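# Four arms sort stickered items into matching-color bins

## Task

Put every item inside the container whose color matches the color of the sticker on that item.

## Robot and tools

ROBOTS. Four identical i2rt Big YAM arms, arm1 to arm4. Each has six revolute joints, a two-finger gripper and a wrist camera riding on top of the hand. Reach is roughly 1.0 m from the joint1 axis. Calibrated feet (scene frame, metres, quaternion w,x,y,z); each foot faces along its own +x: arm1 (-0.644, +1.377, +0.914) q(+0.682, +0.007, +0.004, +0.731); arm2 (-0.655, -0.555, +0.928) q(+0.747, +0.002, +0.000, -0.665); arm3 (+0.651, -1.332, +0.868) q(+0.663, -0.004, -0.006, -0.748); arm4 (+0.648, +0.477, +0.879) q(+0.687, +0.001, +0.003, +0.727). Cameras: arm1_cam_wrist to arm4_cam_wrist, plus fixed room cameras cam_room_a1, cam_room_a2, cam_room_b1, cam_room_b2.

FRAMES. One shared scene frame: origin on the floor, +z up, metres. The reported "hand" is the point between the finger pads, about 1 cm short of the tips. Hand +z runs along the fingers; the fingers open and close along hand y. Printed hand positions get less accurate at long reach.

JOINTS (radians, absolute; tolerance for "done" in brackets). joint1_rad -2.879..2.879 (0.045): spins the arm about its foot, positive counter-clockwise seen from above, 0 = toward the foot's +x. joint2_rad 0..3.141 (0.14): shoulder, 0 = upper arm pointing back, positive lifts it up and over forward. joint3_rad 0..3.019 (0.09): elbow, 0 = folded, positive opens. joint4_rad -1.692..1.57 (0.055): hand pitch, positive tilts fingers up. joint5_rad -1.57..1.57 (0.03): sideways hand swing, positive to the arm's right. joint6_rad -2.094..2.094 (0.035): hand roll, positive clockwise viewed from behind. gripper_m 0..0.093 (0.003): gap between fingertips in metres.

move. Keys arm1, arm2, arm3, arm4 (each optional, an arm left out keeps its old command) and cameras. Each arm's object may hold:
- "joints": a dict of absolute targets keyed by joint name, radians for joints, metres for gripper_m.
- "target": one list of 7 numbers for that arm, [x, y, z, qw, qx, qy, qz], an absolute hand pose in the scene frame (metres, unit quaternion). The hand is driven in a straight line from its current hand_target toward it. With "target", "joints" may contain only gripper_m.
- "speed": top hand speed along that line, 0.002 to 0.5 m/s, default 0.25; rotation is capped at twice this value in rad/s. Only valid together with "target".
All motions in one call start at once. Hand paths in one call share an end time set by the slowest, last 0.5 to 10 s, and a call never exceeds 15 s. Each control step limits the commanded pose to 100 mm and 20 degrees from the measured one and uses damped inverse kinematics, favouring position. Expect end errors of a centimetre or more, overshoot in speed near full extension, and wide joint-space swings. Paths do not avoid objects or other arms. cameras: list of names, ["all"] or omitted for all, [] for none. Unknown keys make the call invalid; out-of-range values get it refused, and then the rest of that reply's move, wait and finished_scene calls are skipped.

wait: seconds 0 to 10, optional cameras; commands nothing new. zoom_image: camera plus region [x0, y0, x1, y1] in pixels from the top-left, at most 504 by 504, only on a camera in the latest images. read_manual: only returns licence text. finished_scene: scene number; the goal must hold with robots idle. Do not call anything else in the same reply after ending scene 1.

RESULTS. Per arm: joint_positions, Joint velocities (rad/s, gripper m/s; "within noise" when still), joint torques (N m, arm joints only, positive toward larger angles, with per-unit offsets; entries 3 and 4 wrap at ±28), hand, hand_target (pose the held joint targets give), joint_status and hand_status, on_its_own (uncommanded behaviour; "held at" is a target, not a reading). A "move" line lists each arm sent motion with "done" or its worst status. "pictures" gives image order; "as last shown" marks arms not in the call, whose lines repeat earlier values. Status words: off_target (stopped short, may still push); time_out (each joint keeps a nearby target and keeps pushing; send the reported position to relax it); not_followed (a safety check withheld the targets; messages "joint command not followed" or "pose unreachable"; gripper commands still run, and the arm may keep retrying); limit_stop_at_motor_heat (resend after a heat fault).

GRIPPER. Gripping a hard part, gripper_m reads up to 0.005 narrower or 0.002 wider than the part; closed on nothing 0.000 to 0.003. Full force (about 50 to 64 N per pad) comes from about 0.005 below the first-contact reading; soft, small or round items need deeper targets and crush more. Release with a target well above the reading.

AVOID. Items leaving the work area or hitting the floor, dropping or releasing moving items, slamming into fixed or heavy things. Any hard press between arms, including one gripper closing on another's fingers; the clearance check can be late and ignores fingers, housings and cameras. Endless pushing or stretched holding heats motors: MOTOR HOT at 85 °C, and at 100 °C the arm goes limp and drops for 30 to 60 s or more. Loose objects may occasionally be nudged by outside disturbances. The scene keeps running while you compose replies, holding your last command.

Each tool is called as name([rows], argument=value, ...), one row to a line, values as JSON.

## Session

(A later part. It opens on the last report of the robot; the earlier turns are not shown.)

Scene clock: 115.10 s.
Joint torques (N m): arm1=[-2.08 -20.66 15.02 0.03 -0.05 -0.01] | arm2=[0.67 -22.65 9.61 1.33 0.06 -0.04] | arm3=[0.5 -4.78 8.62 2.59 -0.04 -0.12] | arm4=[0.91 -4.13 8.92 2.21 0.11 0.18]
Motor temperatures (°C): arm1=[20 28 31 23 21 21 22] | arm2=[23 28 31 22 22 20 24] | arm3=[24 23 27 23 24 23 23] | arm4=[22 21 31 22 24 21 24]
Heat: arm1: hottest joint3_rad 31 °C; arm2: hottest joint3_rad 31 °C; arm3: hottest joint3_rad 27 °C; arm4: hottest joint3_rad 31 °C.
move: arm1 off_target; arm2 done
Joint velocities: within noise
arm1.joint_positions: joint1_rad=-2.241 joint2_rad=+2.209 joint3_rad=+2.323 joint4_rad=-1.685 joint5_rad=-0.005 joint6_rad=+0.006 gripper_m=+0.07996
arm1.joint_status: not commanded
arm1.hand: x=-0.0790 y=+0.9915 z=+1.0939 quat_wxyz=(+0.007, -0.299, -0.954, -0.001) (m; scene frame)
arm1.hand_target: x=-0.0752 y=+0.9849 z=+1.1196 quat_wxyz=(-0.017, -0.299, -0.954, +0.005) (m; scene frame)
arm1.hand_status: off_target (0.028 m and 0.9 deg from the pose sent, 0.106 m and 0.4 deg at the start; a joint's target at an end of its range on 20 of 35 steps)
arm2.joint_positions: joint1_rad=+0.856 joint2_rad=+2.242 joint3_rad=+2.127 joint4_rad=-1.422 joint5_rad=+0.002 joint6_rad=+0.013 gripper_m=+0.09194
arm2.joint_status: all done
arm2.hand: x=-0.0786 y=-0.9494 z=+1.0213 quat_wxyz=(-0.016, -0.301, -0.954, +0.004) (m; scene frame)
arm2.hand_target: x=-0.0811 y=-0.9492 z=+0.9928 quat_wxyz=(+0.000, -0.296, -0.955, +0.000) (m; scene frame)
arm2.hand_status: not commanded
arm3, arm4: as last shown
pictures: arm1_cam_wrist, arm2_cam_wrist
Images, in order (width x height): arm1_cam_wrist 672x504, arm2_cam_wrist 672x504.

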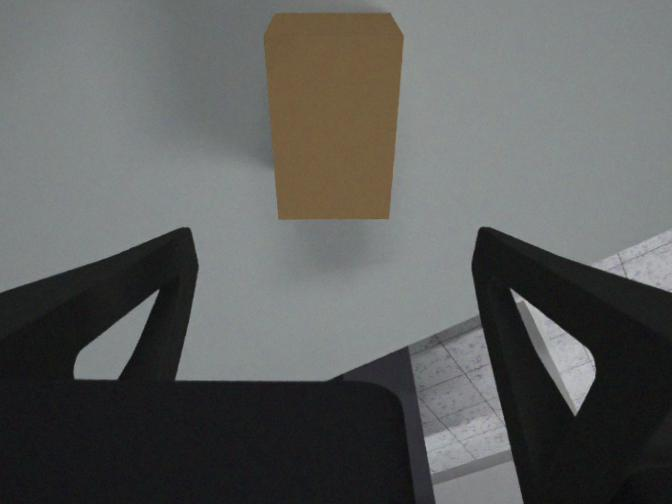

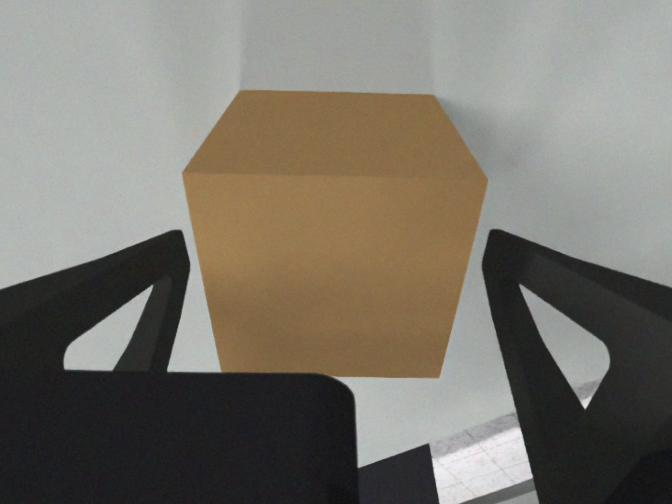

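move(arm2={"target":[-0.08,-0.95,1.12,0,-0.296,-0.955,0],"speed":0.2}, arm1={"target":[-0.43,1.23,1.15,0,-0.299,-0.954,0],"speed":0.35}, cameras=[])

move(arm2={"target":[-0.37,-0.75,1.16,0,-0.296,-0.955,0],"speed":0.35}, arm4={"target":[0.022,0.919,1.05,-0.178,0.766,-0.245,-0.567],"speed":0.35}, cameras=["arm4_cam_wrist"])

move(arm3={"target":[0.023,-1.004,1.05,0.136,-0.783,0.196,0.574],"speed":0.35}, cameras=["arm3_cam_wrist","arm4_cam_wrist"])

Scene clock: 124.27 s.
Joint torques (N m): arm1=[-2.84 -2.26 10.58 0.25 -0.02 -0.04] | arm2=[0.79 -25.58 14.82 0.18 0.08 -0.03] | arm3=[0.62 -4.84 8.58 2.58 -0.04 -0.11] | arm4=[0.62 -4.31 8.9 2.21 0.12 0.14]
Motor temperatures (°C): arm1=[20 28 32 23 21 21 22] | arm2=[23 29 31 22 22 20 24] | arm3=[24 23 27 23 24 23 23] | arm4=[22 21 31 22 24 21 24]
Heat: arm1: hottest joint3_rad 32 °C; arm2: hottest joint3_rad 31 °C; arm3: hottest joint3_rad 27 °C; arm4: hottest joint3_rad 31 °C.
move: arm1 done; arm2 off_target
Joint velocities: within noise
arm1.joint_positions: joint1_rad=-2.241 joint2_rad=+0.980 joint3_rad=+0.997 joint4_rad=-1.557 joint5_rad=-0.005 joint6_rad=+0.003 gripper_m=+0.07996
arm1.joint_status: not commanded
arm1.hand: x=-0.4282 y=+1.2317 z=+1.1518 quat_wxyz=(-0.008, -0.298, -0.955, +0.003) (m; scene frame)
arm1.hand_target: x=-0.4300 y=+1.2301 z=+1.1500 quat_wxyz=(+0.000, -0.299, -0.954, +0.000) (m; scene frame)
arm1.hand_status: done (0.003 m and 1.0 deg from the pose sent, 0.428 m and 0.9 deg at the start)
arm2.joint_positions: joint1_rad=+0.856 joint2_rad=+2.242 joint3_rad=+2.334 joint4_rad=-1.670 joint5_rad=+0.002 joint6_rad=+0.013 gripper_m=+0.09194
arm2.joint_status: not commanded
arm2.hand: x=-0.0865 y=-0.9444 z=+1.1001 quat_wxyz=(+0.003, -0.301, -0.954, -0.002) (m; scene frame)
arm2.hand_target: x=-0.0810 y=-0.9493 z=+1.1198 quat_wxyz=(-0.015, -0.296, -0.955, +0.005) (m; scene frame)
arm2.hand_status: off_target (0.022 m and 0.7 deg from the pose sent, 0.099 m and 2.0 deg at the start; a joint's target at an end of its range on 25 of 60 steps)
arm3, arm4: as last shown
pictures: none
No camera images: "cameras" was empty.

Scene clock: 125.97 s.
Joint torques (N m): arm1=[-2.2 -1.32 10.54 0.34 -0.02 -0.04] | arm2=[1.08 -8.76 9.63 0.43 0.06 0.02] | arm3=[0.56 -4.95 8.59 2.61 -0.03 -0.12] | arm4=[1.38 -19.43 11.18 0.95 0.2 0.15]
Motor temperatures (°C): arm1=[20 28 32 23 21 21 22] | arm2=[23 29 31 22 22 20 24] | arm3=[24 23 27 23 24 23 23] | arm4=[22 22 32 22 24 21 24]
Heat: arm1: hottest joint3_rad 32 °C; arm2: hottest joint3_rad 31 °C; arm3: hottest joint3_rad 27 °C; arm4: hottest joint3_rad 32 °C.
move: arm2 off_target; arm4 off_target
Joint velocities: within noise
arm1, arm3: as last shown
arm2.joint_positions: joint1_rad=+0.856 joint2_rad=+1.229 joint3_rad=+1.175 joint4_rad=-1.481 joint5_rad=+0.002 joint6_rad=+0.013 gripper_m=+0.09194
arm2.joint_status: not commanded
arm2.hand: x=-0.3675 y=-0.7533 z=+1.1699 quat_wxyz=(-0.017, -0.301, -0.954, +0.004) (m; scene frame)
arm2.hand_target: x=-0.3701 y=-0.7499 z=+1.1601 quat_wxyz=(+0.000, -0.296, -0.955, +0.000) (m; scene frame)
arm2.hand_status: off_target (0.011 m and 2.1 deg from the pose sent, 0.349 m and 0.7 deg at the start)
arm4.joint_positions: joint1_rad=+0.899 joint2_rad=+1.903 joint3_rad=+1.266 joint4_rad=+0.326 joint5_rad=+0.000 joint6_rad=-0.012 gripper_m=+0.09398
arm4.joint_status: not commanded
arm4.hand: x=+0.0342 y=+0.9131 z=+1.0439 quat_wxyz=(-0.180, +0.770, -0.241, -0.562) (m; scene frame)
arm4.hand_target: x=+0.0226 y=+0.9184 z=+1.0500 quat_wxyz=(-0.178, +0.766, -0.245, -0.567) (m; scene frame)
arm4.hand_status: off_target (0.015 m and 0.9 deg from the pose sent, 0.353 m and 1.7 deg at the start)
pictures: arm4_cam_wrist
Images, in order (width x height): arm4_cam_wrist 672x504.

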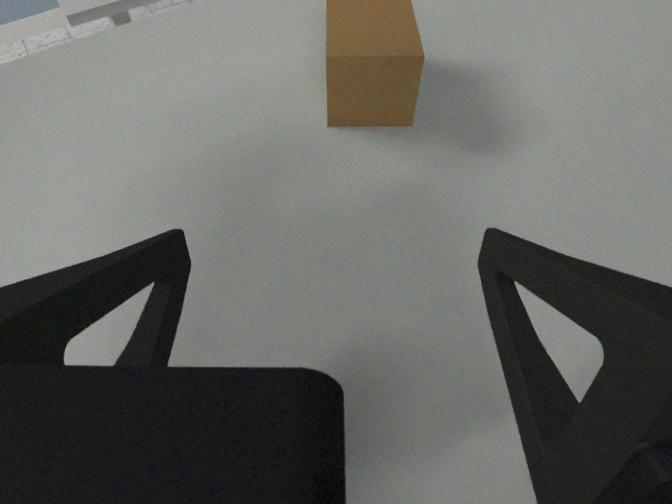

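Scene clock: 127.43 s.
Joint torques (N m): arm1=[-2.96 -1.79 10.51 0.2 -0.09 -0.07] | arm2=[1.26 -8.76 9.61 0.44 0.06 0.02] | arm3=[1.2 -17.61 11.7 1.5 0.11 -0.1] | arm4=[1.08 -19.78 11.22 0.98 0.21 0.17]
Motor temperatures (°C): arm1=[20 28 32 23 21 21 22] | arm2=[23 28 31 22 22 20 24] | arm3=[24 23 28 23 24 23 23] | arm4=[22 22 32 22 24 21 24]
Heat: arm1: hottest joint3_rad 32 °C; arm2: hottest joint3_rad 31 °C; arm3: hottest joint3_rad 28 °C; arm4: hottest joint3_rad 32 °C.
move: arm3 off_target
Joint velocities: within noise
arm1, arm2, arm4: as last shown
arm3.joint_positions: joint1_rad=-1.922 joint2_rad=+1.759 joint3_rad=+1.087 joint4_rad=+0.344 joint5_rad=+0.003 joint6_rad=+0.007 gripper_m=+0.09398
arm3.joint_status: not commanded
arm3.hand: x=+0.0337 y=-1.0132 z=+1.0344 quat_wxyz=(+0.130, -0.791, +0.197, +0.564) (m; scene frame)
arm3.hand_target: x=+0.0239 y=-1.0045 z=+1.0502 quat_wxyz=(+0.136, -0.783, +0.196, +0.574) (m; scene frame)
arm3.hand_status: off_target (0.021 m and 1.6 deg from the pose sent, 0.290 m and 1.1 deg at the start)
pictures: arm3_cam_wrist, arm4_cam_wrist
Images, in order (width x height): arm3_cam_wrist 672x504, arm4_cam_wrist 672x504.

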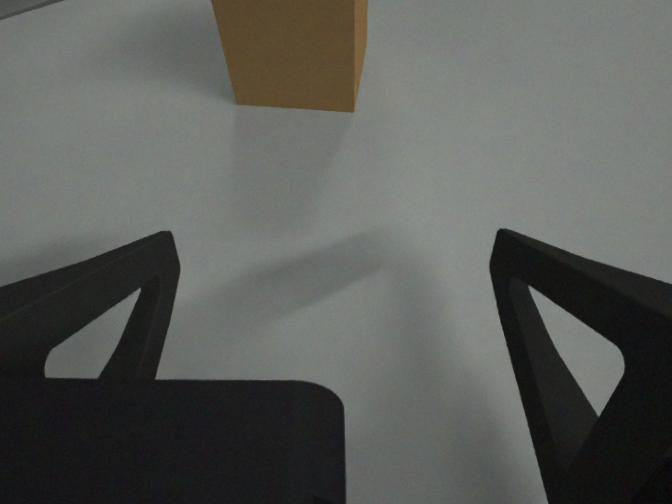

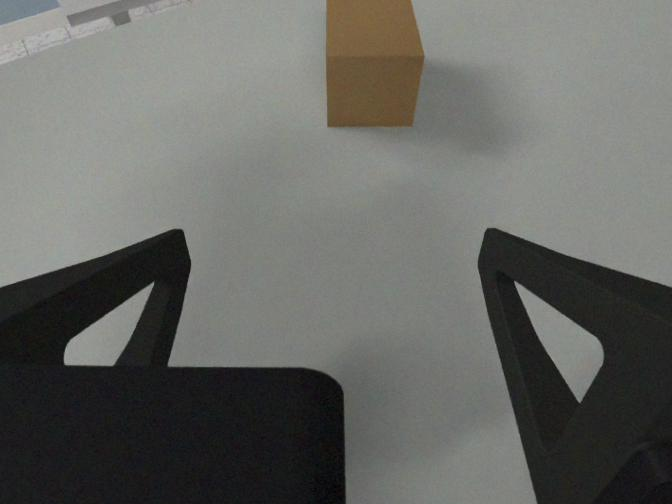

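move(arm3={"target":[-0.088,-0.968,1.036,0.136,-0.783,0.196,0.574],"speed":0.15}, arm4={"target":[-0.062,1.003,1.030,-0.178,0.766,-0.245,-0.567],"speed":0.15}, cameras=["arm3_cam_wrist","arm4_cam_wrist"])

Scene clock: 134.77 s.
Joint torques (N m): arm1=[-2.84 -1.61 10.65 0.14 -0.05 -0.07] | arm2=[1.08 -8.7 9.62 0.44 0.07 0.02] | arm3=[2.43 -21.36 13.18 1.44 0.05 -0.01] | arm4=[0.5 -24.47 12.66 1.03 -0.05 0.1]
Motor temperatures (°C): arm1=[20 27 33 23 21 21 22] | arm2=[23 28 31 22 22 20 23] | arm3=[24 23 28 23 24 23 23] | arm4=[22 22 32 22 24 21 24]
Heat: arm1: hottest joint3_rad 33 °C; arm2: hottest joint3_rad 31 °C; arm3: hottest joint3_rad 28 °C; arm4: hottest joint3_rad 32 °C.
move: arm3 off_target; arm4 off_target
Joint velocities: within noise
arm1, arm2: as last shown
arm3.joint_positions: joint1_rad=-1.911 joint2_rad=+2.018 joint3_rad=+1.464 joint4_rad=+0.229 joint5_rad=+0.032 joint6_rad=+0.006 gripper_m=+0.09398
arm3.joint_status: not commanded
arm3.hand: x=-0.0692 y=-0.9655 z=+1.0237 quat_wxyz=(+0.139, -0.789, +0.201, +0.563) (m; scene frame)
arm3.hand_target: x=-0.0866 y=-0.9687 z=+1.0361 quat_wxyz=(+0.136, -0.783, +0.196, +0.574) (m; scene frame)
arm3.hand_status: off_target (0.023 m and 1.5 deg from the pose sent, 0.130 m and 1.6 deg at the start)
arm4.joint_positions: joint1_rad=+0.878 joint2_rad=+2.184 joint3_rad=+1.697 joint4_rad=+0.175 joint5_rad=-0.020 joint6_rad=-0.012 gripper_m=+0.09398
arm4.joint_status: not commanded
arm4.hand: x=-0.0522 y=+0.9917 z=+1.0268 quat_wxyz=(-0.178, +0.770, -0.244, -0.562) (m; scene frame)
arm4.hand_target: x=-0.0609 y=+1.0023 z=+1.0303 quat_wxyz=(-0.178, +0.766, -0.245, -0.567) (m; scene frame)
arm4.hand_status: off_target (0.015 m and 0.8 deg from the pose sent, 0.132 m and 0.9 deg at the start)
pictures: arm3_cam_wrist, arm4_cam_wrist
Images, in order (width x height): arm3_cam_wrist 672x504, arm4_cam_wrist 672x504.

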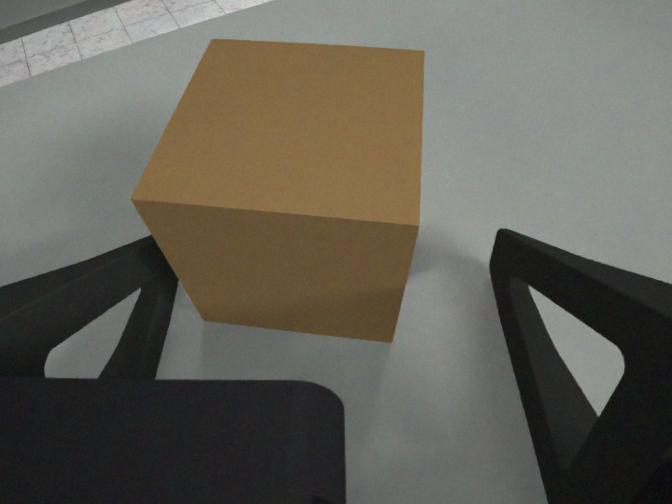

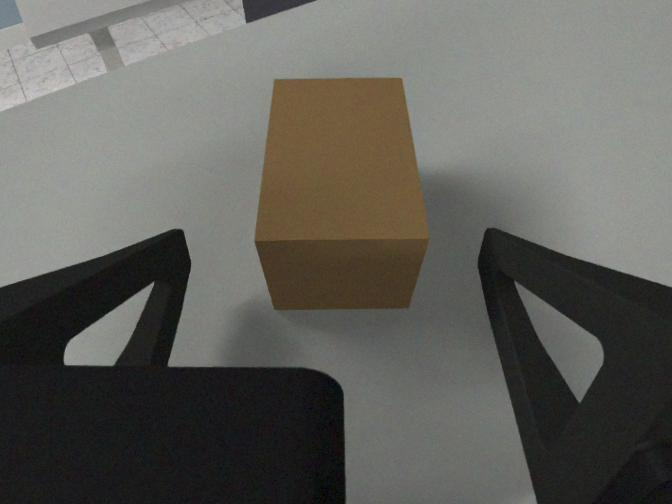

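move(arm3={"target":[-0.078,-0.993,1.036,0.136,-0.783,0.196,0.574],"speed":0.1}, arm4={"target":[-0.094,1.020,1.028,-0.178,0.766,-0.245,-0.567],"speed":0.1}, cameras=["arm3_cam_wrist","arm4_cam_wrist"])

Scene clock: 140.07 s.
Joint torques (N m): arm1=[-2.84 -1.2 10.77 0.23 -0.06 -0.02] | arm2=[1.14 -8.7 9.62 0.43 0.06 0.02] | arm3=[2.32 -24.64 8.08 2.54 0.1 0.04] | arm4=[1.32 -25.23 13.08 1.09 0.2 0.12]
Motor temperatures (°C): arm1=[20 27 33 23 21 21 22] | arm2=[23 28 31 22 22 20 23] | arm3=[24 24 29 23 24 23 23] | arm4=[22 23 33 22 24 21 24]
Heat: arm1: hottest joint3_rad 33 °C; arm2: hottest joint3_rad 31 °C; arm3: hottest joint3_rad 29 °C; arm4: hottest joint3_rad 33 °C.
move: arm3 off_target; arm4 off_target
Joint velocities: within noise
arm1, arm2: as last shown
arm3.joint_positions: joint1_rad=-1.880 joint2_rad=+2.014 joint3_rad=+1.456 joint4_rad=+0.231 joint5_rad=+0.057 joint6_rad=+0.010 gripper_m=+0.09398
arm3.joint_status: not commanded
arm3.hand: x=-0.0760 y=-0.9846 z=+1.0232 quat_wxyz=(+0.139, -0.791, +0.197, +0.563) (m; scene frame)
arm3.hand_target: x=-0.0780 y=-0.9930 z=+1.0358 quat_wxyz=(+0.136, -0.783, +0.196, +0.574) (m; scene frame)
arm3.hand_status: off_target (0.015 m and 1.6 deg from the pose sent, 0.031 m and 1.5 deg at the start)
arm4.joint_positions: joint1_rad=+0.878 joint2_rad=+2.277 joint3_rad=+1.867 joint4_rad=+0.099 joint5_rad=-0.021 joint6_rad=-0.012 gripper_m=+0.09398
arm4.joint_status: not commanded
arm4.hand: x=-0.0819 y=+1.0135 z=+1.0269 quat_wxyz=(-0.178, +0.770, -0.244, -0.562) (m; scene frame)
arm4.hand_target: x=-0.0929 y=+1.0192 z=+1.0281 quat_wxyz=(-0.178, +0.766, -0.245, -0.567) (m; scene frame)
arm4.hand_status: off_target (0.014 m and 0.7 deg from the pose sent, 0.051 m and 0.8 deg at the start)
pictures: arm3_cam_wrist, arm4_cam_wrist
Images, in order (width x height): arm3_cam_wrist 672x504, arm4_cam_wrist 672x504.

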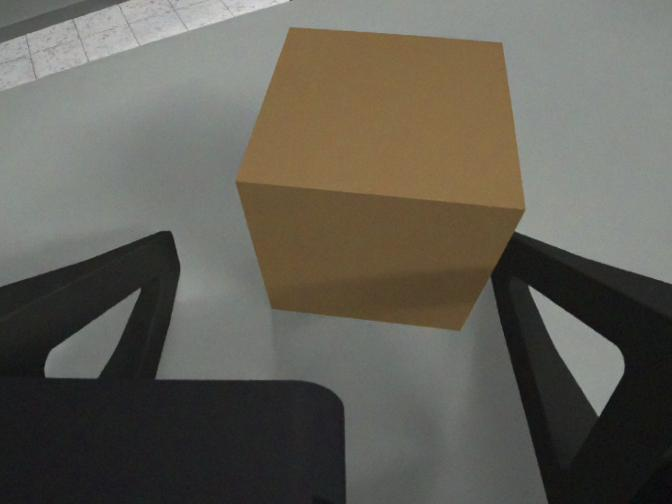

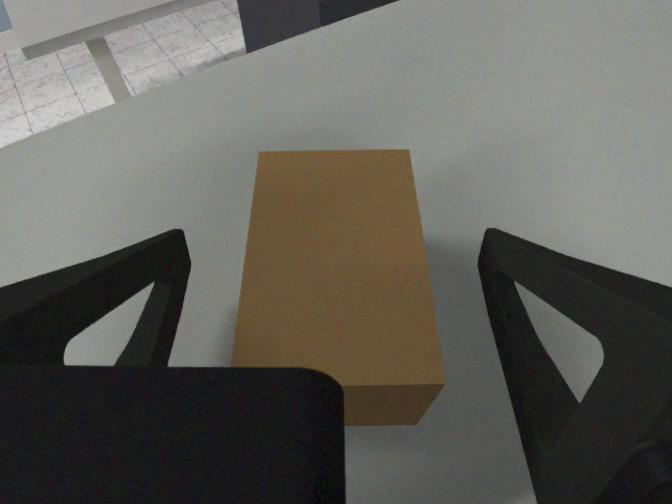

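move(arm3={"target":[-0.080,-0.967,1.036,0.136,-0.783,0.196,0.574],"speed":0.1}, arm4={"joints":{"gripper_m":0.025}}, cameras=["arm3_cam_wrist","arm4_cam_wrist"])

Scene clock: 150.10 s.
Joint torques (N m): arm1=[-2.73 -1.26 10.58 0.08 -0.04 -0.06] | arm2=[1.14 -8.59 9.61 0.44 0.06 0.02] | arm3=[0.09 -22.24 11.74 1.8 -0.11 -0.05] | arm4=[1.61 -25.05 13.19 0.98 0.16 0.1]
Motor temperatures (°C): arm1=[20 26 33 23 21 21 22] | arm2=[23 27 30 22 22 20 23] | arm3=[24 25 28 23 24 23 23] | arm4=[22 23 34 22 24 21 24]
Heat: arm1: hottest joint3_rad 33 °C; arm2: hottest joint3_rad 30 °C; arm3: hottest joint3_rad 28 °C; arm4: hottest joint3_rad 34 °C.
move: arm3 off_target; arm4 off_target
Joint velocities: within noise
arm1, arm2: as last shown
arm3.joint_positions: joint1_rad=-1.886 joint2_rad=+2.014 joint3_rad=+1.456 joint4_rad=+0.231 joint5_rad=+0.030 joint6_rad=+0.009 gripper_m=+0.09398
arm3.joint_status: not commanded
arm3.hand: x=-0.0762 y=-0.9848 z=+1.0231 quat_wxyz=(+0.130, -0.792, +0.192, +0.565) (m; scene frame)
arm3.hand_target: x=-0.0789 y=-0.9675 z=+1.0360 quat_wxyz=(+0.136, -0.783, +0.196, +0.574) (m; scene frame)
arm3.hand_status: off_target (0.022 m and 1.7 deg from the pose sent, 0.022 m and 1.6 deg at the start)
arm4.joint_positions: joint1_rad=+0.878 joint2_rad=+2.277 joint3_rad=+1.868 joint4_rad=+0.099 joint5_rad=-0.020 joint6_rad=-0.012 gripper_m=+0.04421
arm4.joint_status: gripper_m off_target (ended at +0.04425, target +0.02500)
arm4.hand: x=-0.0819 y=+1.0137 z=+1.0271 quat_wxyz=(-0.178, +0.770, -0.244, -0.562) (m; scene frame)
arm4.hand_target: x=-0.0929 y=+1.0192 z=+1.0281 quat_wxyz=(-0.178, +0.766, -0.245, -0.567) (m; scene frame)
arm4.hand_status: not commanded
pictures: arm3_cam_wrist, arm4_cam_wrist
Images, in order (width x height): arm3_cam_wrist 672x504, arm4_cam_wrist 672x504.

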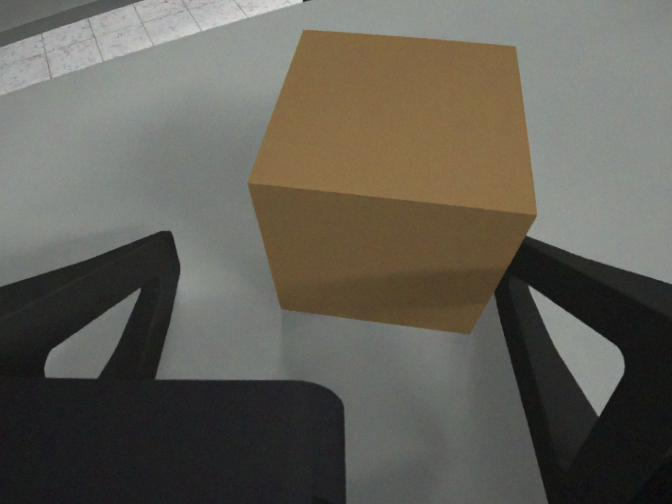

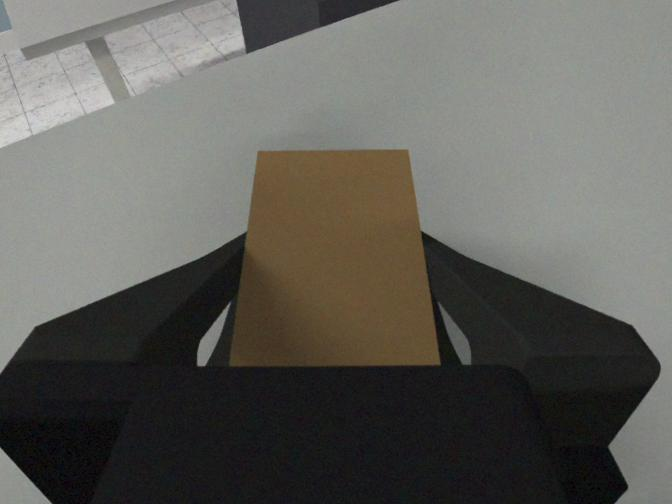

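move(arm3={"target":[-0.076,-0.958,1.036,0.136,-0.783,0.196,0.574],"speed":0.1}, arm4={"target":[-0.064,0.995,1.08,-0.178,0.766,-0.245,-0.567],"speed":0.2}, cameras=["arm3_cam_wrist","arm4_cam_wrist"])

Scene clock: 154.90 s.
Joint torques (N m): arm1=[-2.9 -1.44 10.55 0.2 -0.04 -0.04] | arm2=[1.2 -8.59 9.63 0.43 0.06 0.02] | arm3=[-0.15 -22.36 11.82 1.74 -0.01 -0.06] | arm4=[1.2 -27.93 9.25 0.98 0.22 0.13]
Motor temperatures (°C): arm1=[20 26 33 23 21 21 22] | arm2=[23 27 30 22 22 20 23] | arm3=[24 25 28 23 24 23 23] | arm4=[22 24 34 22 24 21 25]
Heat: arm1: hottest joint3_rad 33 °C; arm2: hottest joint3_rad 30 °C; arm3: hottest joint3_rad 28 °C; arm4: hottest joint3_rad 34 °C.
move: arm3 off_target; arm4 off_target
Joint velocities: within noise
arm1, arm2: as last shown
arm3.joint_positions: joint1_rad=-1.895 joint2_rad=+2.014 joint3_rad=+1.456 joint4_rad=+0.231 joint5_rad=+0.012 joint6_rad=+0.004 gripper_m=+0.09398
arm3.joint_status: not commanded
arm3.hand: x=-0.0744 y=-0.9808 z=+1.0231 quat_wxyz=(+0.127, -0.793, +0.188, +0.565) (m; scene frame)
arm3.hand_target: x=-0.0746 y=-0.9585 z=+1.0361 quat_wxyz=(+0.136, -0.783, +0.196, +0.574) (m; scene frame)
arm3.hand_status: off_target (0.026 m and 2.0 deg from the pose sent, 0.030 m and 1.7 deg at the start)
arm4.joint_positions: joint1_rad=+0.878 joint2_rad=+2.167 joint3_rad=+1.786 joint4_rad=+0.074 joint5_rad=-0.017 joint6_rad=-0.012 gripper_m=+0.04421
arm4.joint_status: not commanded
arm4.hand: x=-0.0619 y=+0.9998 z=+1.0694 quat_wxyz=(-0.180, +0.768, -0.244, -0.564) (m; scene frame)
arm4.hand_target: x=-0.0640 y=+0.9951 z=+1.0800 quat_wxyz=(-0.178, +0.766, -0.245, -0.567) (m; scene frame)
arm4.hand_status: off_target (0.012 m and 0.5 deg from the pose sent, 0.059 m and 0.7 deg at the start)
pictures: arm3_cam_wrist, arm4_cam_wrist
Images, in order (width x height): arm3_cam_wrist 672x504, arm4_cam_wrist 672x504.

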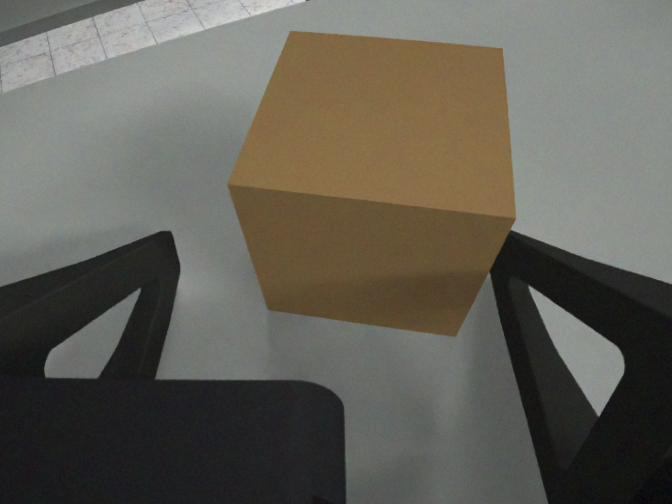

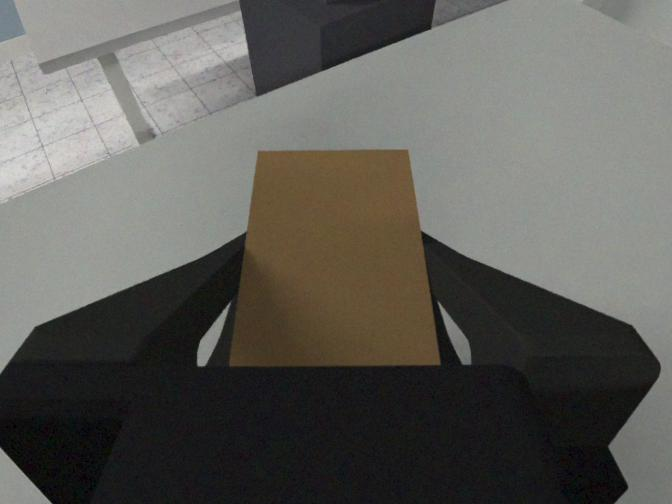

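move(arm3={"joints":{"joint1_rad":-1.935}}, arm4={"target":[0.32,0.715,1.10,-0.178,0.766,-0.245,-0.567],"speed":0.35}, cameras=["arm3_cam_wrist"])

Scene clock: 162.20 s.
Joint torques (N m): arm1=[-2.61 -1.44 10.58 0.24 -0.05 -0.05] | arm2=[0.97 -8.76 9.62 0.47 0.06 0.02] | arm3=[-0.03 -22.42 11.79 1.76 0.03 -0.05] | arm4=[0.91 -3.02 9.55 1.11 0.21 0.11]
Motor temperatures (°C): arm1=[20 26 34 23 21 21 22] | arm2=[23 27 30 22 22 20 23] | arm3=[24 26 28 23 24 23 23] | arm4=[22 24 35 22 24 21 25]
Heat: arm1: hottest joint3_rad 34 °C; arm2: hottest joint3_rad 30 °C; arm3: hottest joint3_rad 28 °C; arm4: hottest joint3_rad 35 °C.
move: arm3 done; arm4 done
Joint velocities: within noise
arm1, arm2: as last shown
arm3.joint_positions: joint1_rad=-1.914 joint2_rad=+2.014 joint3_rad=+1.456 joint4_rad=+0.231 joint5_rad=+0.012 joint6_rad=+0.003 gripper_m=+0.09398
arm3.joint_status: all done
arm3.hand: x=-0.0677 y=-0.9671 z=+1.0229 quat_wxyz=(+0.132, -0.791, +0.195, +0.564) (m; scene frame)
arm3.hand_target: x=-0.0687 y=-0.9472 z=+1.0359 quat_wxyz=(+0.141, -0.782, +0.202, +0.573) (m; scene frame)
arm3.hand_status: not commanded
arm4.joint_positions: joint1_rad=+0.878 joint2_rad=+0.846 joint3_rad=+0.392 joint4_rad=+0.165 joint5_rad=-0.016 joint6_rad=-0.012 gripper_m=+0.04421
arm4.joint_status: not commanded
arm4.hand: x=+0.3236 y=+0.7156 z=+1.1007 quat_wxyz=(-0.183, +0.763, -0.243, -0.570) (m; scene frame)
arm4.hand_target: x=+0.3201 y=+0.7150 z=+1.1000 quat_wxyz=(-0.178, +0.766, -0.245, -0.567) (m; scene frame)
arm4.hand_status: done (0.004 m and 0.7 deg from the pose sent, 0.477 m and 0.5 deg at the start)
pictures: arm3_cam_wrist
Images, in order (width x height): arm3_cam_wrist 672x504.

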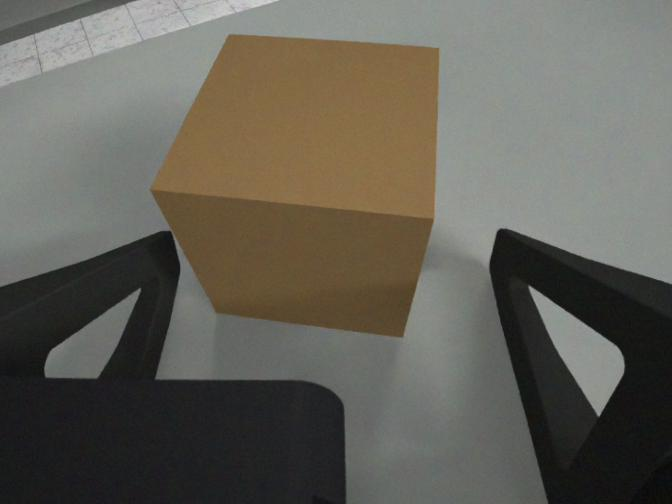

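move(arm3={"target":[-0.105,-0.931,1.036,0.141,-0.782,0.202,0.573],"speed":0.1}, arm4={"joints":{"joint1_rad":0,"joint2_rad":0.335,"joint3_rad":0.631,"joint4_rad":-0.296}}, cameras=["arm3_cam_wrist"])

move(arm4={"joints":{"joint1_rad":-1.6,"joint2_rad":1.76,"joint3_rad":1.9,"joint4_rad":-1.65,"joint5_rad":0,"joint6_rad":0}}, cameras=["arm3_cam_wrist","arm4_cam_wrist"])

Scene clock: 170.37 s.
Joint torques (N m): arm1=[-2.96 -1.32 10.66 0.1 -0.04 -0.03] | arm2=[1.14 -8.64 9.59 0.46 0.06 0.01] | arm3=[0.85 -22.59 13.53 1.44 0.07 -0.03] | arm4=[0.32 2.08 11.26 1.13 0.09 0.14]
Motor temperatures (°C): arm1=[20 25 34 23 21 21 22] | arm2=[23 26 30 22 22 20 23] | arm3=[24 26 29 23 24 23 23] | arm4=[22 24 35 22 24 21 25]
Heat: arm1: hottest joint3_rad 34 °C; arm2: hottest joint3_rad 30 °C; arm3: hottest joint3_rad 29 °C; arm4: hottest joint3_rad 35 °C.
move: arm3 off_target; arm4 done
Joint velocities: within noise
arm1.joint_positions: joint1_rad=-2.241 joint2_rad=+0.980 joint3_rad=+0.997 joint4_rad=-1.557 joint5_rad=-0.005 joint6_rad=+0.003 gripper_m=+0.07996
arm1.joint_status: not commanded
arm1.hand: x=-0.4282 y=+1.2317 z=+1.1518 quat_wxyz=(-0.008, -0.298, -0.955, +0.003) (m; scene frame)
arm1.hand_target: x=-0.4300 y=+1.2301 z=+1.1500 quat_wxyz=(+0.000, -0.299, -0.954, +0.000) (m; scene frame)
arm1.hand_status: not commanded
arm2: as last shown
arm3.joint_positions: joint1_rad=-1.919 joint2_rad=+2.089 joint3_rad=+1.590 joint4_rad=+0.175 joint5_rad=+0.014 joint6_rad=+0.002 gripper_m=+0.09398
arm3.joint_status: not commanded
arm3.hand: x=-0.0964 y=-0.9476 z=+1.0254 quat_wxyz=(+0.135, -0.790, +0.197, +0.565) (m; scene frame)
arm3.hand_target: x=-0.1036 y=-0.9318 z=+1.0362 quat_wxyz=(+0.141, -0.782, +0.202, +0.573) (m; scene frame)
arm3.hand_status: off_target (0.021 m and 1.5 deg from the pose sent, 0.054 m and 1.9 deg at the start)
arm4.joint_positions: joint1_rad=+0.002 joint2_rad=+0.333 joint3_rad=+0.607 joint4_rad=-0.286 joint5_rad=-0.011 joint6_rad=-0.012 gripper_m=+0.04423
arm4.joint_status: all done
arm4.hand: x=+0.6307 y=+0.7800 z=+1.2971 quat_wxyz=(-0.480, +0.523, -0.484, -0.512) (m; scene frame)
arm4.hand_target: x=+0.6313 y=+0.7782 z=+1.3088 quat_wxyz=(-0.482, +0.517, -0.483, -0.516) (m; scene frame)
arm4.hand_status: not commanded
pictures: arm3_cam_wrist
Images, in order (width x height): arm3_cam_wrist 672x504.

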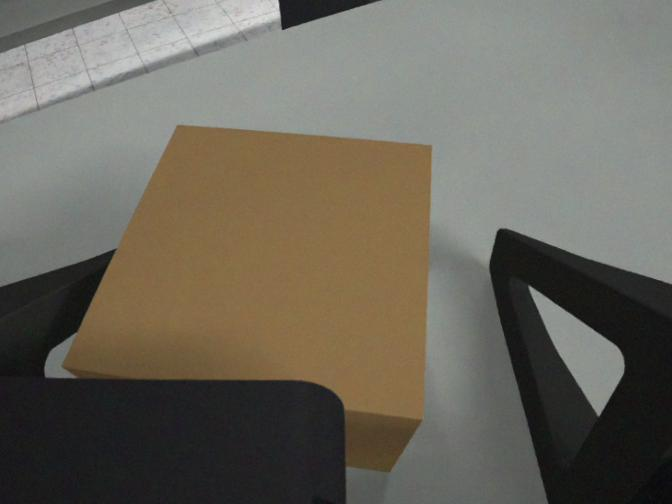

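Scene clock: 172.50 s.
Joint torques (N m): arm1=[-2.43 -1.26 10.66 0.21 0 -0.05] | arm2=[1.08 -8.76 9.65 0.42 0.06 0.01] | arm3=[0.44 -22.53 13.49 1.47 0.08 -0.03] | arm4=[1.2 -19.78 12.11 -0.31 0.11 0.16]
Motor temperatures (°C): arm1=[20 25 34 23 21 21 22] | arm2=[23 26 30 22 22 20 23] | arm3=[24 26 29 23 24 23 23] | arm4=[22 24 36 22 24 21 25]
Heat: arm1: hottest joint3_rad 34 °C; arm2: hottest joint3_rad 30 °C; arm3: hottest joint3_rad 29 °C; arm4: hottest joint3_rad 36 °C.
move: arm4 done
Joint velocities: within noise
arm1, arm3: as last shown
arm2.joint_positions: joint1_rad=+0.856 joint2_rad=+1.229 joint3_rad=+1.175 joint4_rad=-1.481 joint5_rad=+0.002 joint6_rad=+0.013 gripper_m=+0.09194
arm2.joint_status: not commanded
arm2.hand: x=-0.3675 y=-0.7533 z=+1.1699 quat_wxyz=(-0.017, -0.301, -0.954, +0.004) (m; scene frame)
arm2.hand_target: x=-0.3701 y=-0.7499 z=+1.1601 quat_wxyz=(+0.000, -0.296, -0.955, +0.000) (m; scene frame)
arm2.hand_status: not commanded
arm4.joint_positions: joint1_rad=-1.602 joint2_rad=+1.764 joint3_rad=+1.849 joint4_rad=-1.639 joint5_rad=-0.001 joint6_rad=-0.012 gripper_m=+0.04428
arm4.joint_status: all done
arm4.hand: x=+1.1951 y=+0.4917 z=+1.1499 quat_wxyz=(-0.006, +0.019, -1.000, +0.001) (m; scene frame)
arm4.hand_target: x=+1.2021 y=+0.4930 z=+1.1719 quat_wxyz=(-0.028, +0.014, -1.000, +0.001) (m; scene frame)
arm4.hand_status: not commanded
pictures: arm3_cam_wrist, arm4_cam_wrist
Images, in order (width x height): arm3_cam_wrist 672x504, arm4_cam_wrist 672x504.

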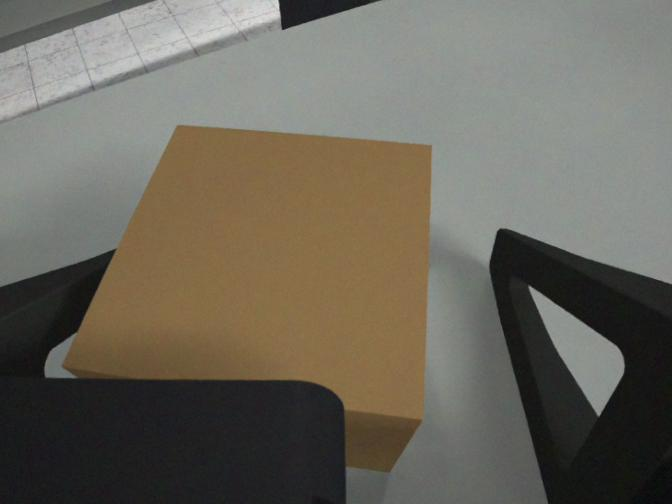

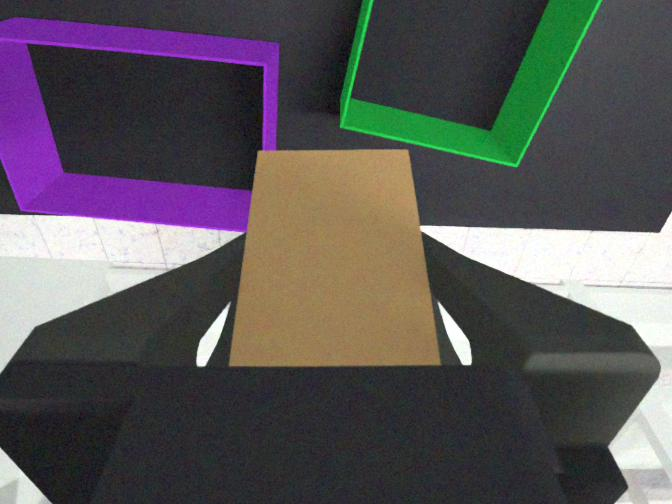

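move(arm3={"joints":{"gripper_m":0.03}}, arm4={"target":[1.10,0.68,0.95,0,0.045,-0.999,0],"speed":0.3}, cameras=["arm3_cam_wrist","arm4_cam_wrist"])

Scene clock: 185.20 s.
Joint torques (N m): arm1=[-2.73 -1.67 10.66 -0.01 -0.02 -0.08] | arm2=[1.08 -8.64 9.63 0.49 0.06 0.02] | arm3=[0.73 -22.59 13.53 1.46 0.06 -0.02] | arm4=[0.38 -16.03 7.75 0.43 0.08 0.15]
Motor temperatures (°C): arm1=[20 25 34 23 21 21 22] | arm2=[23 26 30 22 22 20 23] | arm3=[24 27 29 23 24 23 23] | arm4=[22 24 35 22 24 21 26]
Heat: arm1: hottest joint3_rad 34 °C; arm2: hottest joint3_rad 30 °C; arm3: hottest joint3_rad 29 °C; arm4: hottest joint3_rad 35 °C.
move: arm3 off_target; arm4 done
Joint velocities: within noise
arm1, arm2: as last shown
arm3.joint_positions: joint1_rad=-1.919 joint2_rad=+2.089 joint3_rad=+1.590 joint4_rad=+0.174 joint5_rad=+0.014 joint6_rad=+0.002 gripper_m=+0.05296
arm3.joint_status: gripper_m off_target (ended at +0.05299, target +0.03000)
arm3.hand: x=-0.0963 y=-0.9476 z=+1.0252 quat_wxyz=(+0.135, -0.790, +0.197, +0.564) (m; scene frame)
arm3.hand_target: x=-0.1036 y=-0.9318 z=+1.0362 quat_wxyz=(+0.141, -0.782, +0.202, +0.573) (m; scene frame)
arm3.hand_status: not commanded
arm4.joint_positions: joint1_rad=-1.199 joint2_rad=+1.721 joint3_rad=+1.270 joint4_rad=-1.113 joint5_rad=-0.001 joint6_rad=+0.318 gripper_m=+0.04428
arm4.joint_status: not commanded
arm4.hand: x=+1.0951 y=+0.6814 z=+0.9566 quat_wxyz=(-0.001, +0.055, -0.998, +0.000) (m; scene frame)
arm4.hand_target: x=+1.0999 y=+0.6800 z=+0.9502 quat_wxyz=(+0.000, +0.045, -0.999, +0.000) (m; scene frame)
arm4.hand_status: done (0.008 m and 1.2 deg from the pose sent, 0.291 m and 3.1 deg at the start)
pictures: arm3_cam_wrist, arm4_cam_wrist
Images, in order (width x height): arm3_cam_wrist 672x504, arm4_cam_wrist 672x504.

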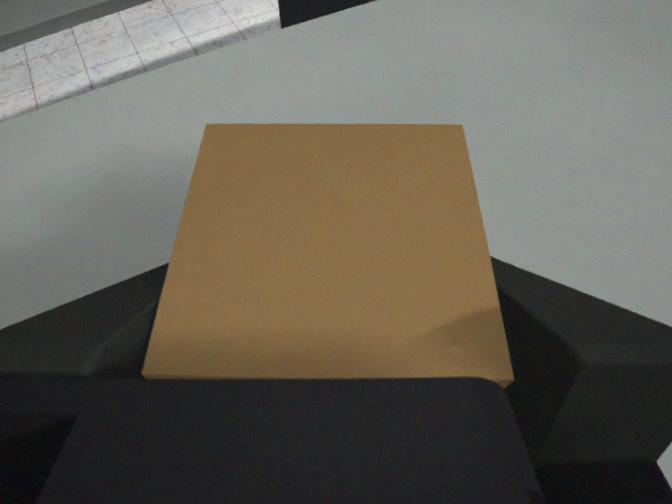

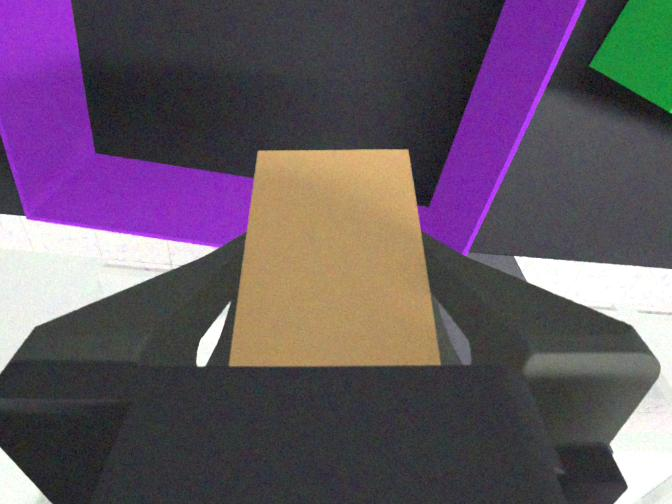

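move(arm3={"target":[-0.08,-0.94,1.09,0.141,-0.782,0.202,0.573],"speed":0.2}, arm4={"target":[1.10,0.72,0.88,0,0.045,-0.999,0],"speed":0.2}, cameras=["arm3_cam_wrist","arm4_cam_wrist","cam_room_a2"])

Scene clock: 191.47 s.
Joint torques (N m): arm1=[-2.55 -1.55 10.71 0.13 -0.05 -0.05] | arm2=[1.2 -8.76 9.63 0.44 0.05 0.02] | arm3=[0.44 -24.29 9.84 1.69 -0.09 -0.04] | arm4=[0.56 -18.55 7.13 0.38 0.14 0.17]
Motor temperatures (°C): arm1=[20 25 34 23 21 21 22] | arm2=[23 26 30 22 22 20 23] | arm3=[24 27 30 23 24 23 24] | arm4=[22 24 35 22 24 21 26]
Heat: arm1: hottest joint3_rad 34 °C; arm2: hottest joint3_rad 30 °C; arm3: hottest joint3_rad 30 °C; arm4: hottest joint3_rad 35 °C.
move: arm3 off_target; arm4 done
Joint velocities: within noise
arm1, arm2: as last shown
arm3.joint_positions: joint1_rad=-1.921 joint2_rad=+1.996 joint3_rad=+1.590 joint4_rad=+0.095 joint5_rad=+0.014 joint6_rad=+0.002 gripper_m=+0.05296
arm3.joint_status: not commanded
arm3.hand: x=-0.0851 y=-0.9508 z=+1.0826 quat_wxyz=(+0.137, -0.786, +0.197, +0.570) (m; scene frame)
arm3.hand_target: x=-0.0799 y=-0.9401 z=+1.0899 quat_wxyz=(+0.141, -0.782, +0.202, +0.573) (m; scene frame)
arm3.hand_status: off_target (0.014 m and 0.9 deg from the pose sent, 0.067 m and 1.6 deg at the start)
arm4.joint_positions: joint1_rad=-1.130 joint2_rad=+1.870 joint3_rad=+1.254 joint4_rad=-0.963 joint5_rad=+0.000 joint6_rad=+0.390 gripper_m=+0.04428
arm4.joint_status: not commanded
arm4.hand: x=+1.0946 y=+0.7191 z=+0.8799 quat_wxyz=(+0.006, +0.054, -0.999, +0.003) (m; scene frame)
arm4.hand_target: x=+1.1000 y=+0.7199 z=+0.8800 quat_wxyz=(+0.000, +0.045, -0.999, +0.000) (m; scene frame)
arm4.hand_status: done (0.006 m and 1.3 deg from the pose sent, 0.086 m and 1.2 deg at the start)
pictures: arm3_cam_wrist, arm4_cam_wrist, cam_room_a2
Images, in order (width x height): arm3_cam_wrist 672x504, arm4_cam_wrist 672x504, cam_room_a2 672x504.

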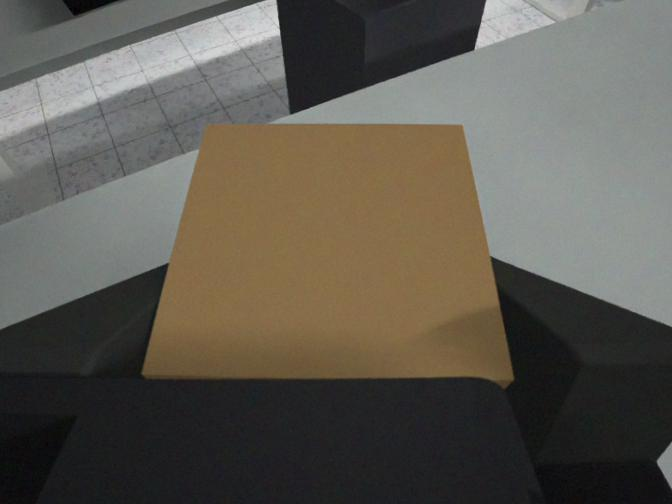

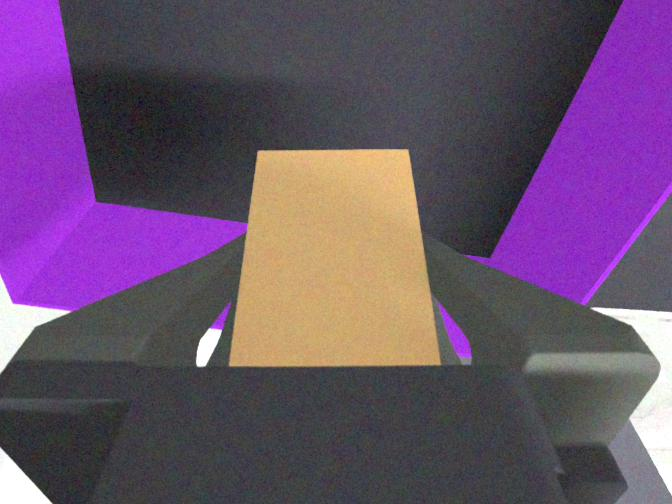

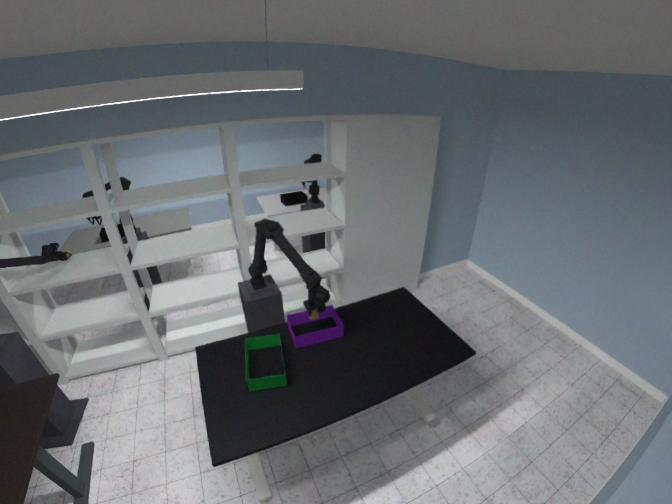

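move(arm3={"target":[0.30,-1.14,1.10,0.141,-0.782,0.202,0.573],"speed":0.35}, arm4={"target":[1.11,0.72,0.787,0,0.045,-0.999,0],"speed":0.2}, cameras=[])

move(arm3={"joints":{"joint2_rad":0.335,"joint3_rad":0.631,"joint4_rad":-0.296}}, arm4={"target":[1.11,0.72,0.752,0,0.045,-0.999,0],"speed":0.05}, cameras=["arm4_cam_wrist"])

move(arm3={"joints":{"joint1_rad":1.6,"joint2_rad":1.76,"joint3_rad":1.9,"joint4_rad":-1.65,"joint5_rad":0,"joint6_rad":0}}, arm4={"target":[1.11,0.72,0.742,0,0.045,-0.999,0],"speed":0.05}, cameras=["arm3_cam_wrist","arm4_cam_wrist"])

Scene clock: 199.03 s.
Joint torques (N m): arm1=[-2.32 -1.73 10.8 0.16 -0.02 -0.03] | arm2=[1.14 -8.7 9.65 0.46 0.06 0.03] | arm3=[0.5 -2.67 9.73 1.66 -0.1 -0.05] | arm4=[0.15 -18.02 5.98 0.42 0.11 0.09]
Motor temperatures (°C): arm1=[20 25 34 23 21 21 22] | arm2=[23 26 30 22 22 20 23] | arm3=[24 27 30 23 24 23 24] | arm4=[22 25 34 22 24 21 26]
Heat: arm1: hottest joint3_rad 34 °C; arm2: hottest joint3_rad 30 °C; arm3: hottest joint3_rad 30 °C; arm4: hottest joint3_rad 34 °C.
move: arm3 done; arm4 done
Joint velocities: within noise
arm1, arm2: as last shown
arm3.joint_positions: joint1_rad=-1.924 joint2_rad=+0.789 joint3_rad=+0.421 joint4_rad=+0.076 joint5_rad=+0.012 joint6_rad=+0.002 gripper_m=+0.05297
arm3.joint_status: not commanded
arm3.hand: x=+0.2984 y=-1.1448 z=+1.1026 quat_wxyz=(+0.139, -0.780, +0.197, +0.577) (m; scene frame)
arm3.hand_target: x=+0.3002 y=-1.1400 z=+1.1000 quat_wxyz=(+0.141, -0.782, +0.202, +0.573) (m; scene frame)
arm3.hand_status: done (0.006 m and 0.8 deg from the pose sent, 0.429 m and 0.9 deg at the start)
arm4.joint_positions: joint1_rad=-1.135 joint2_rad=+2.031 joint3_rad=+1.241 joint4_rad=-0.770 joint5_rad=+0.000 joint6_rad=+0.390 gripper_m=+0.04428
arm4.joint_status: not commanded
arm4.hand: x=+1.1081 y=+0.7236 z=+0.7964 quat_wxyz=(-0.003, +0.051, -0.999, -0.001) (m; scene frame)
arm4.hand_target: x=+1.1099 y=+0.7199 z=+0.7872 quat_wxyz=(+0.000, +0.045, -0.999, +0.000) (m; scene frame)
arm4.hand_status: done (0.010 m and 0.8 deg from the pose sent, 0.094 m and 1.3 deg at the start)
pictures: none
No camera images: "cameras" was empty.

Scene clock: 200.23 s.
Joint torques (N m): arm1=[-3.14 -1.44 10.7 0.31 -0.03 -0.03] | arm2=[1.03 -8.64 9.66 0.43 0.07 0.02] | arm3=[0.38 2.08 12.88 1.68 -0.09 -0.04] | arm4=[0.5 -18.61 5.35 0.38 0.11 0.08]
Motor temperatures (°C): arm1=[20 25 34 23 21 21 22] | arm2=[23 26 30 22 22 20 23] | arm3=[24 27 30 23 24 23 24] | arm4=[22 25 34 22 24 21 26]
Heat: arm1: hottest joint3_rad 34 °C; arm2: hottest joint3_rad 30 °C; arm3: hottest joint3_rad 30 °C; arm4: hottest joint3_rad 34 °C.
move: arm3 done; arm4 off_target
Joint velocities: within noise
arm1, arm2: as last shown
arm3.joint_positions: joint1_rad=-1.924 joint2_rad=+0.329 joint3_rad=+0.598 joint4_rad=-0.292 joint5_rad=+0.012 joint6_rad=+0.002 gripper_m=+0.05297
arm3.joint_status: all done
arm3.hand: x=+0.3831 y=-1.1860 z=+1.2781 quat_wxyz=(+0.163, -0.696, +0.177, +0.677) (m; scene frame)
arm3.hand_target: x=+0.3864 y=-1.1833 z=+1.2959 quat_wxyz=(+0.169, -0.687, +0.179, +0.684) (m; scene frame)
arm3.hand_status: not commanded
arm4.joint_positions: joint1_rad=-1.135 joint2_rad=+2.097 joint3_rad=+1.241 joint4_rad=-0.699 joint5_rad=+0.000 joint6_rad=+0.390 gripper_m=+0.04428
arm4.joint_status: not commanded
arm4.hand: x=+1.1102 y=+0.7247 z=+0.7635 quat_wxyz=(-0.005, +0.051, -0.999, -0.002) (m; scene frame)
arm4.hand_target: x=+1.1098 y=+0.7199 z=+0.7522 quat_wxyz=(+0.000, +0.045, -0.999, +0.000) (m; scene frame)
arm4.hand_status: off_target (0.012 m and 0.9 deg from the pose sent, 0.045 m and 0.8 deg at the start)
pictures: arm4_cam_wrist
Images, in order (width x height): arm4_cam_wrist 672x504.

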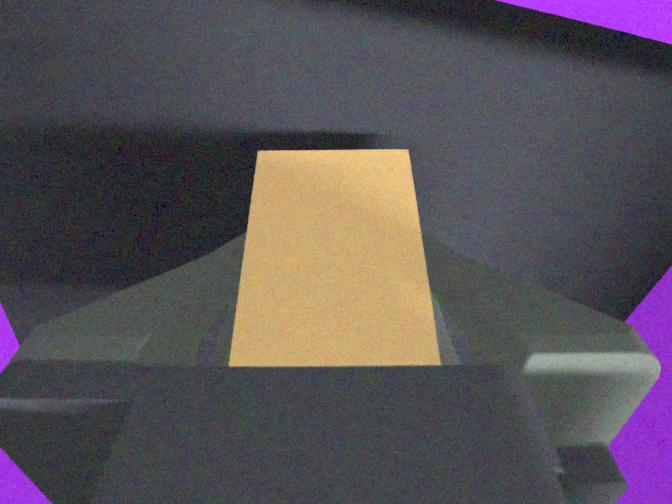

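Scene clock: 202.87 s.
Joint torques (N m): arm1=[-2.61 -1.14 10.63 0.25 -0.08 -0.08] | arm2=[1.08 -8.64 9.62 0.42 0.05 0.02] | arm3=[0.26 -19.43 12.68 -0.38 0.14 -0.09] | arm4=[0.32 -17.96 5.31 0.58 0.11 0.08]
Motor temperatures (°C): arm1=[20 25 34 23 21 21 22] | arm2=[23 26 30 22 22 20 23] | arm3=[24 27 30 23 24 23 24] | arm4=[22 25 34 22 24 21 26]
Heat: arm1: hottest joint3_rad 34 °C; arm2: hottest joint3_rad 30 °C; arm3: hottest joint3_rad 30 °C; arm4: hottest joint3_rad 34 °C.
move: arm3 done; arm4 off_target
Joint velocities: within noise
arm1, arm2: as last shown
arm3.joint_positions: joint1_rad=+1.611 joint2_rad=+1.764 joint3_rad=+1.855 joint4_rad=-1.642 joint5_rad=-0.002 joint6_rad=+0.005 gripper_m=+0.05309
arm3.joint_status: all done
arm3.hand: x=+1.1954 y=-1.3718 z=+1.1447 quat_wxyz=(-0.011, -0.042, -0.999, +0.006) (m; scene frame)
arm3.hand_target: x=+1.2013 y=-1.3785 z=+1.1641 quat_wxyz=(-0.031, -0.045, -0.998, +0.008) (m; scene frame)
arm3.hand_status: not commanded
arm4.joint_positions: joint1_rad=-1.135 joint2_rad=+2.108 joint3_rad=+1.241 joint4_rad=-0.681 joint5_rad=+0.000 joint6_rad=+0.390 gripper_m=+0.04428
arm4.joint_status: not commanded
arm4.hand: x=+1.1115 y=+0.7254 z=+0.7578 quat_wxyz=(-0.007, +0.051, -0.999, -0.003) (m; scene frame)
arm4.hand_target: x=+1.1096 y=+0.7198 z=+0.7425 quat_wxyz=(+0.000, +0.045, -0.999, +0.000) (m; scene frame)
arm4.hand_status: off_target (0.017 m and 1.2 deg from the pose sent, 0.022 m and 0.9 deg at the start)
pictures: arm3_cam_wrist, arm4_cam_wrist
Images, in order (width x height): arm3_cam_wrist 672x504, arm4_cam_wrist 672x504.

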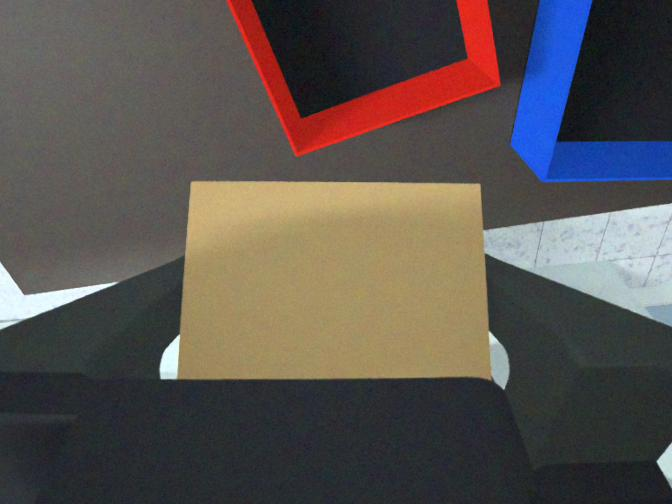

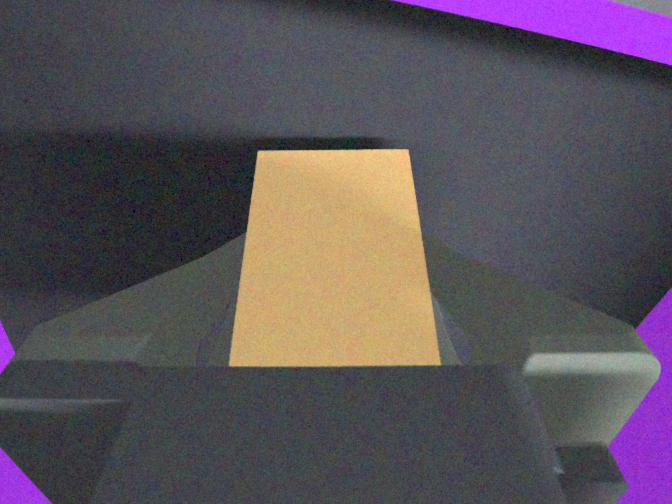

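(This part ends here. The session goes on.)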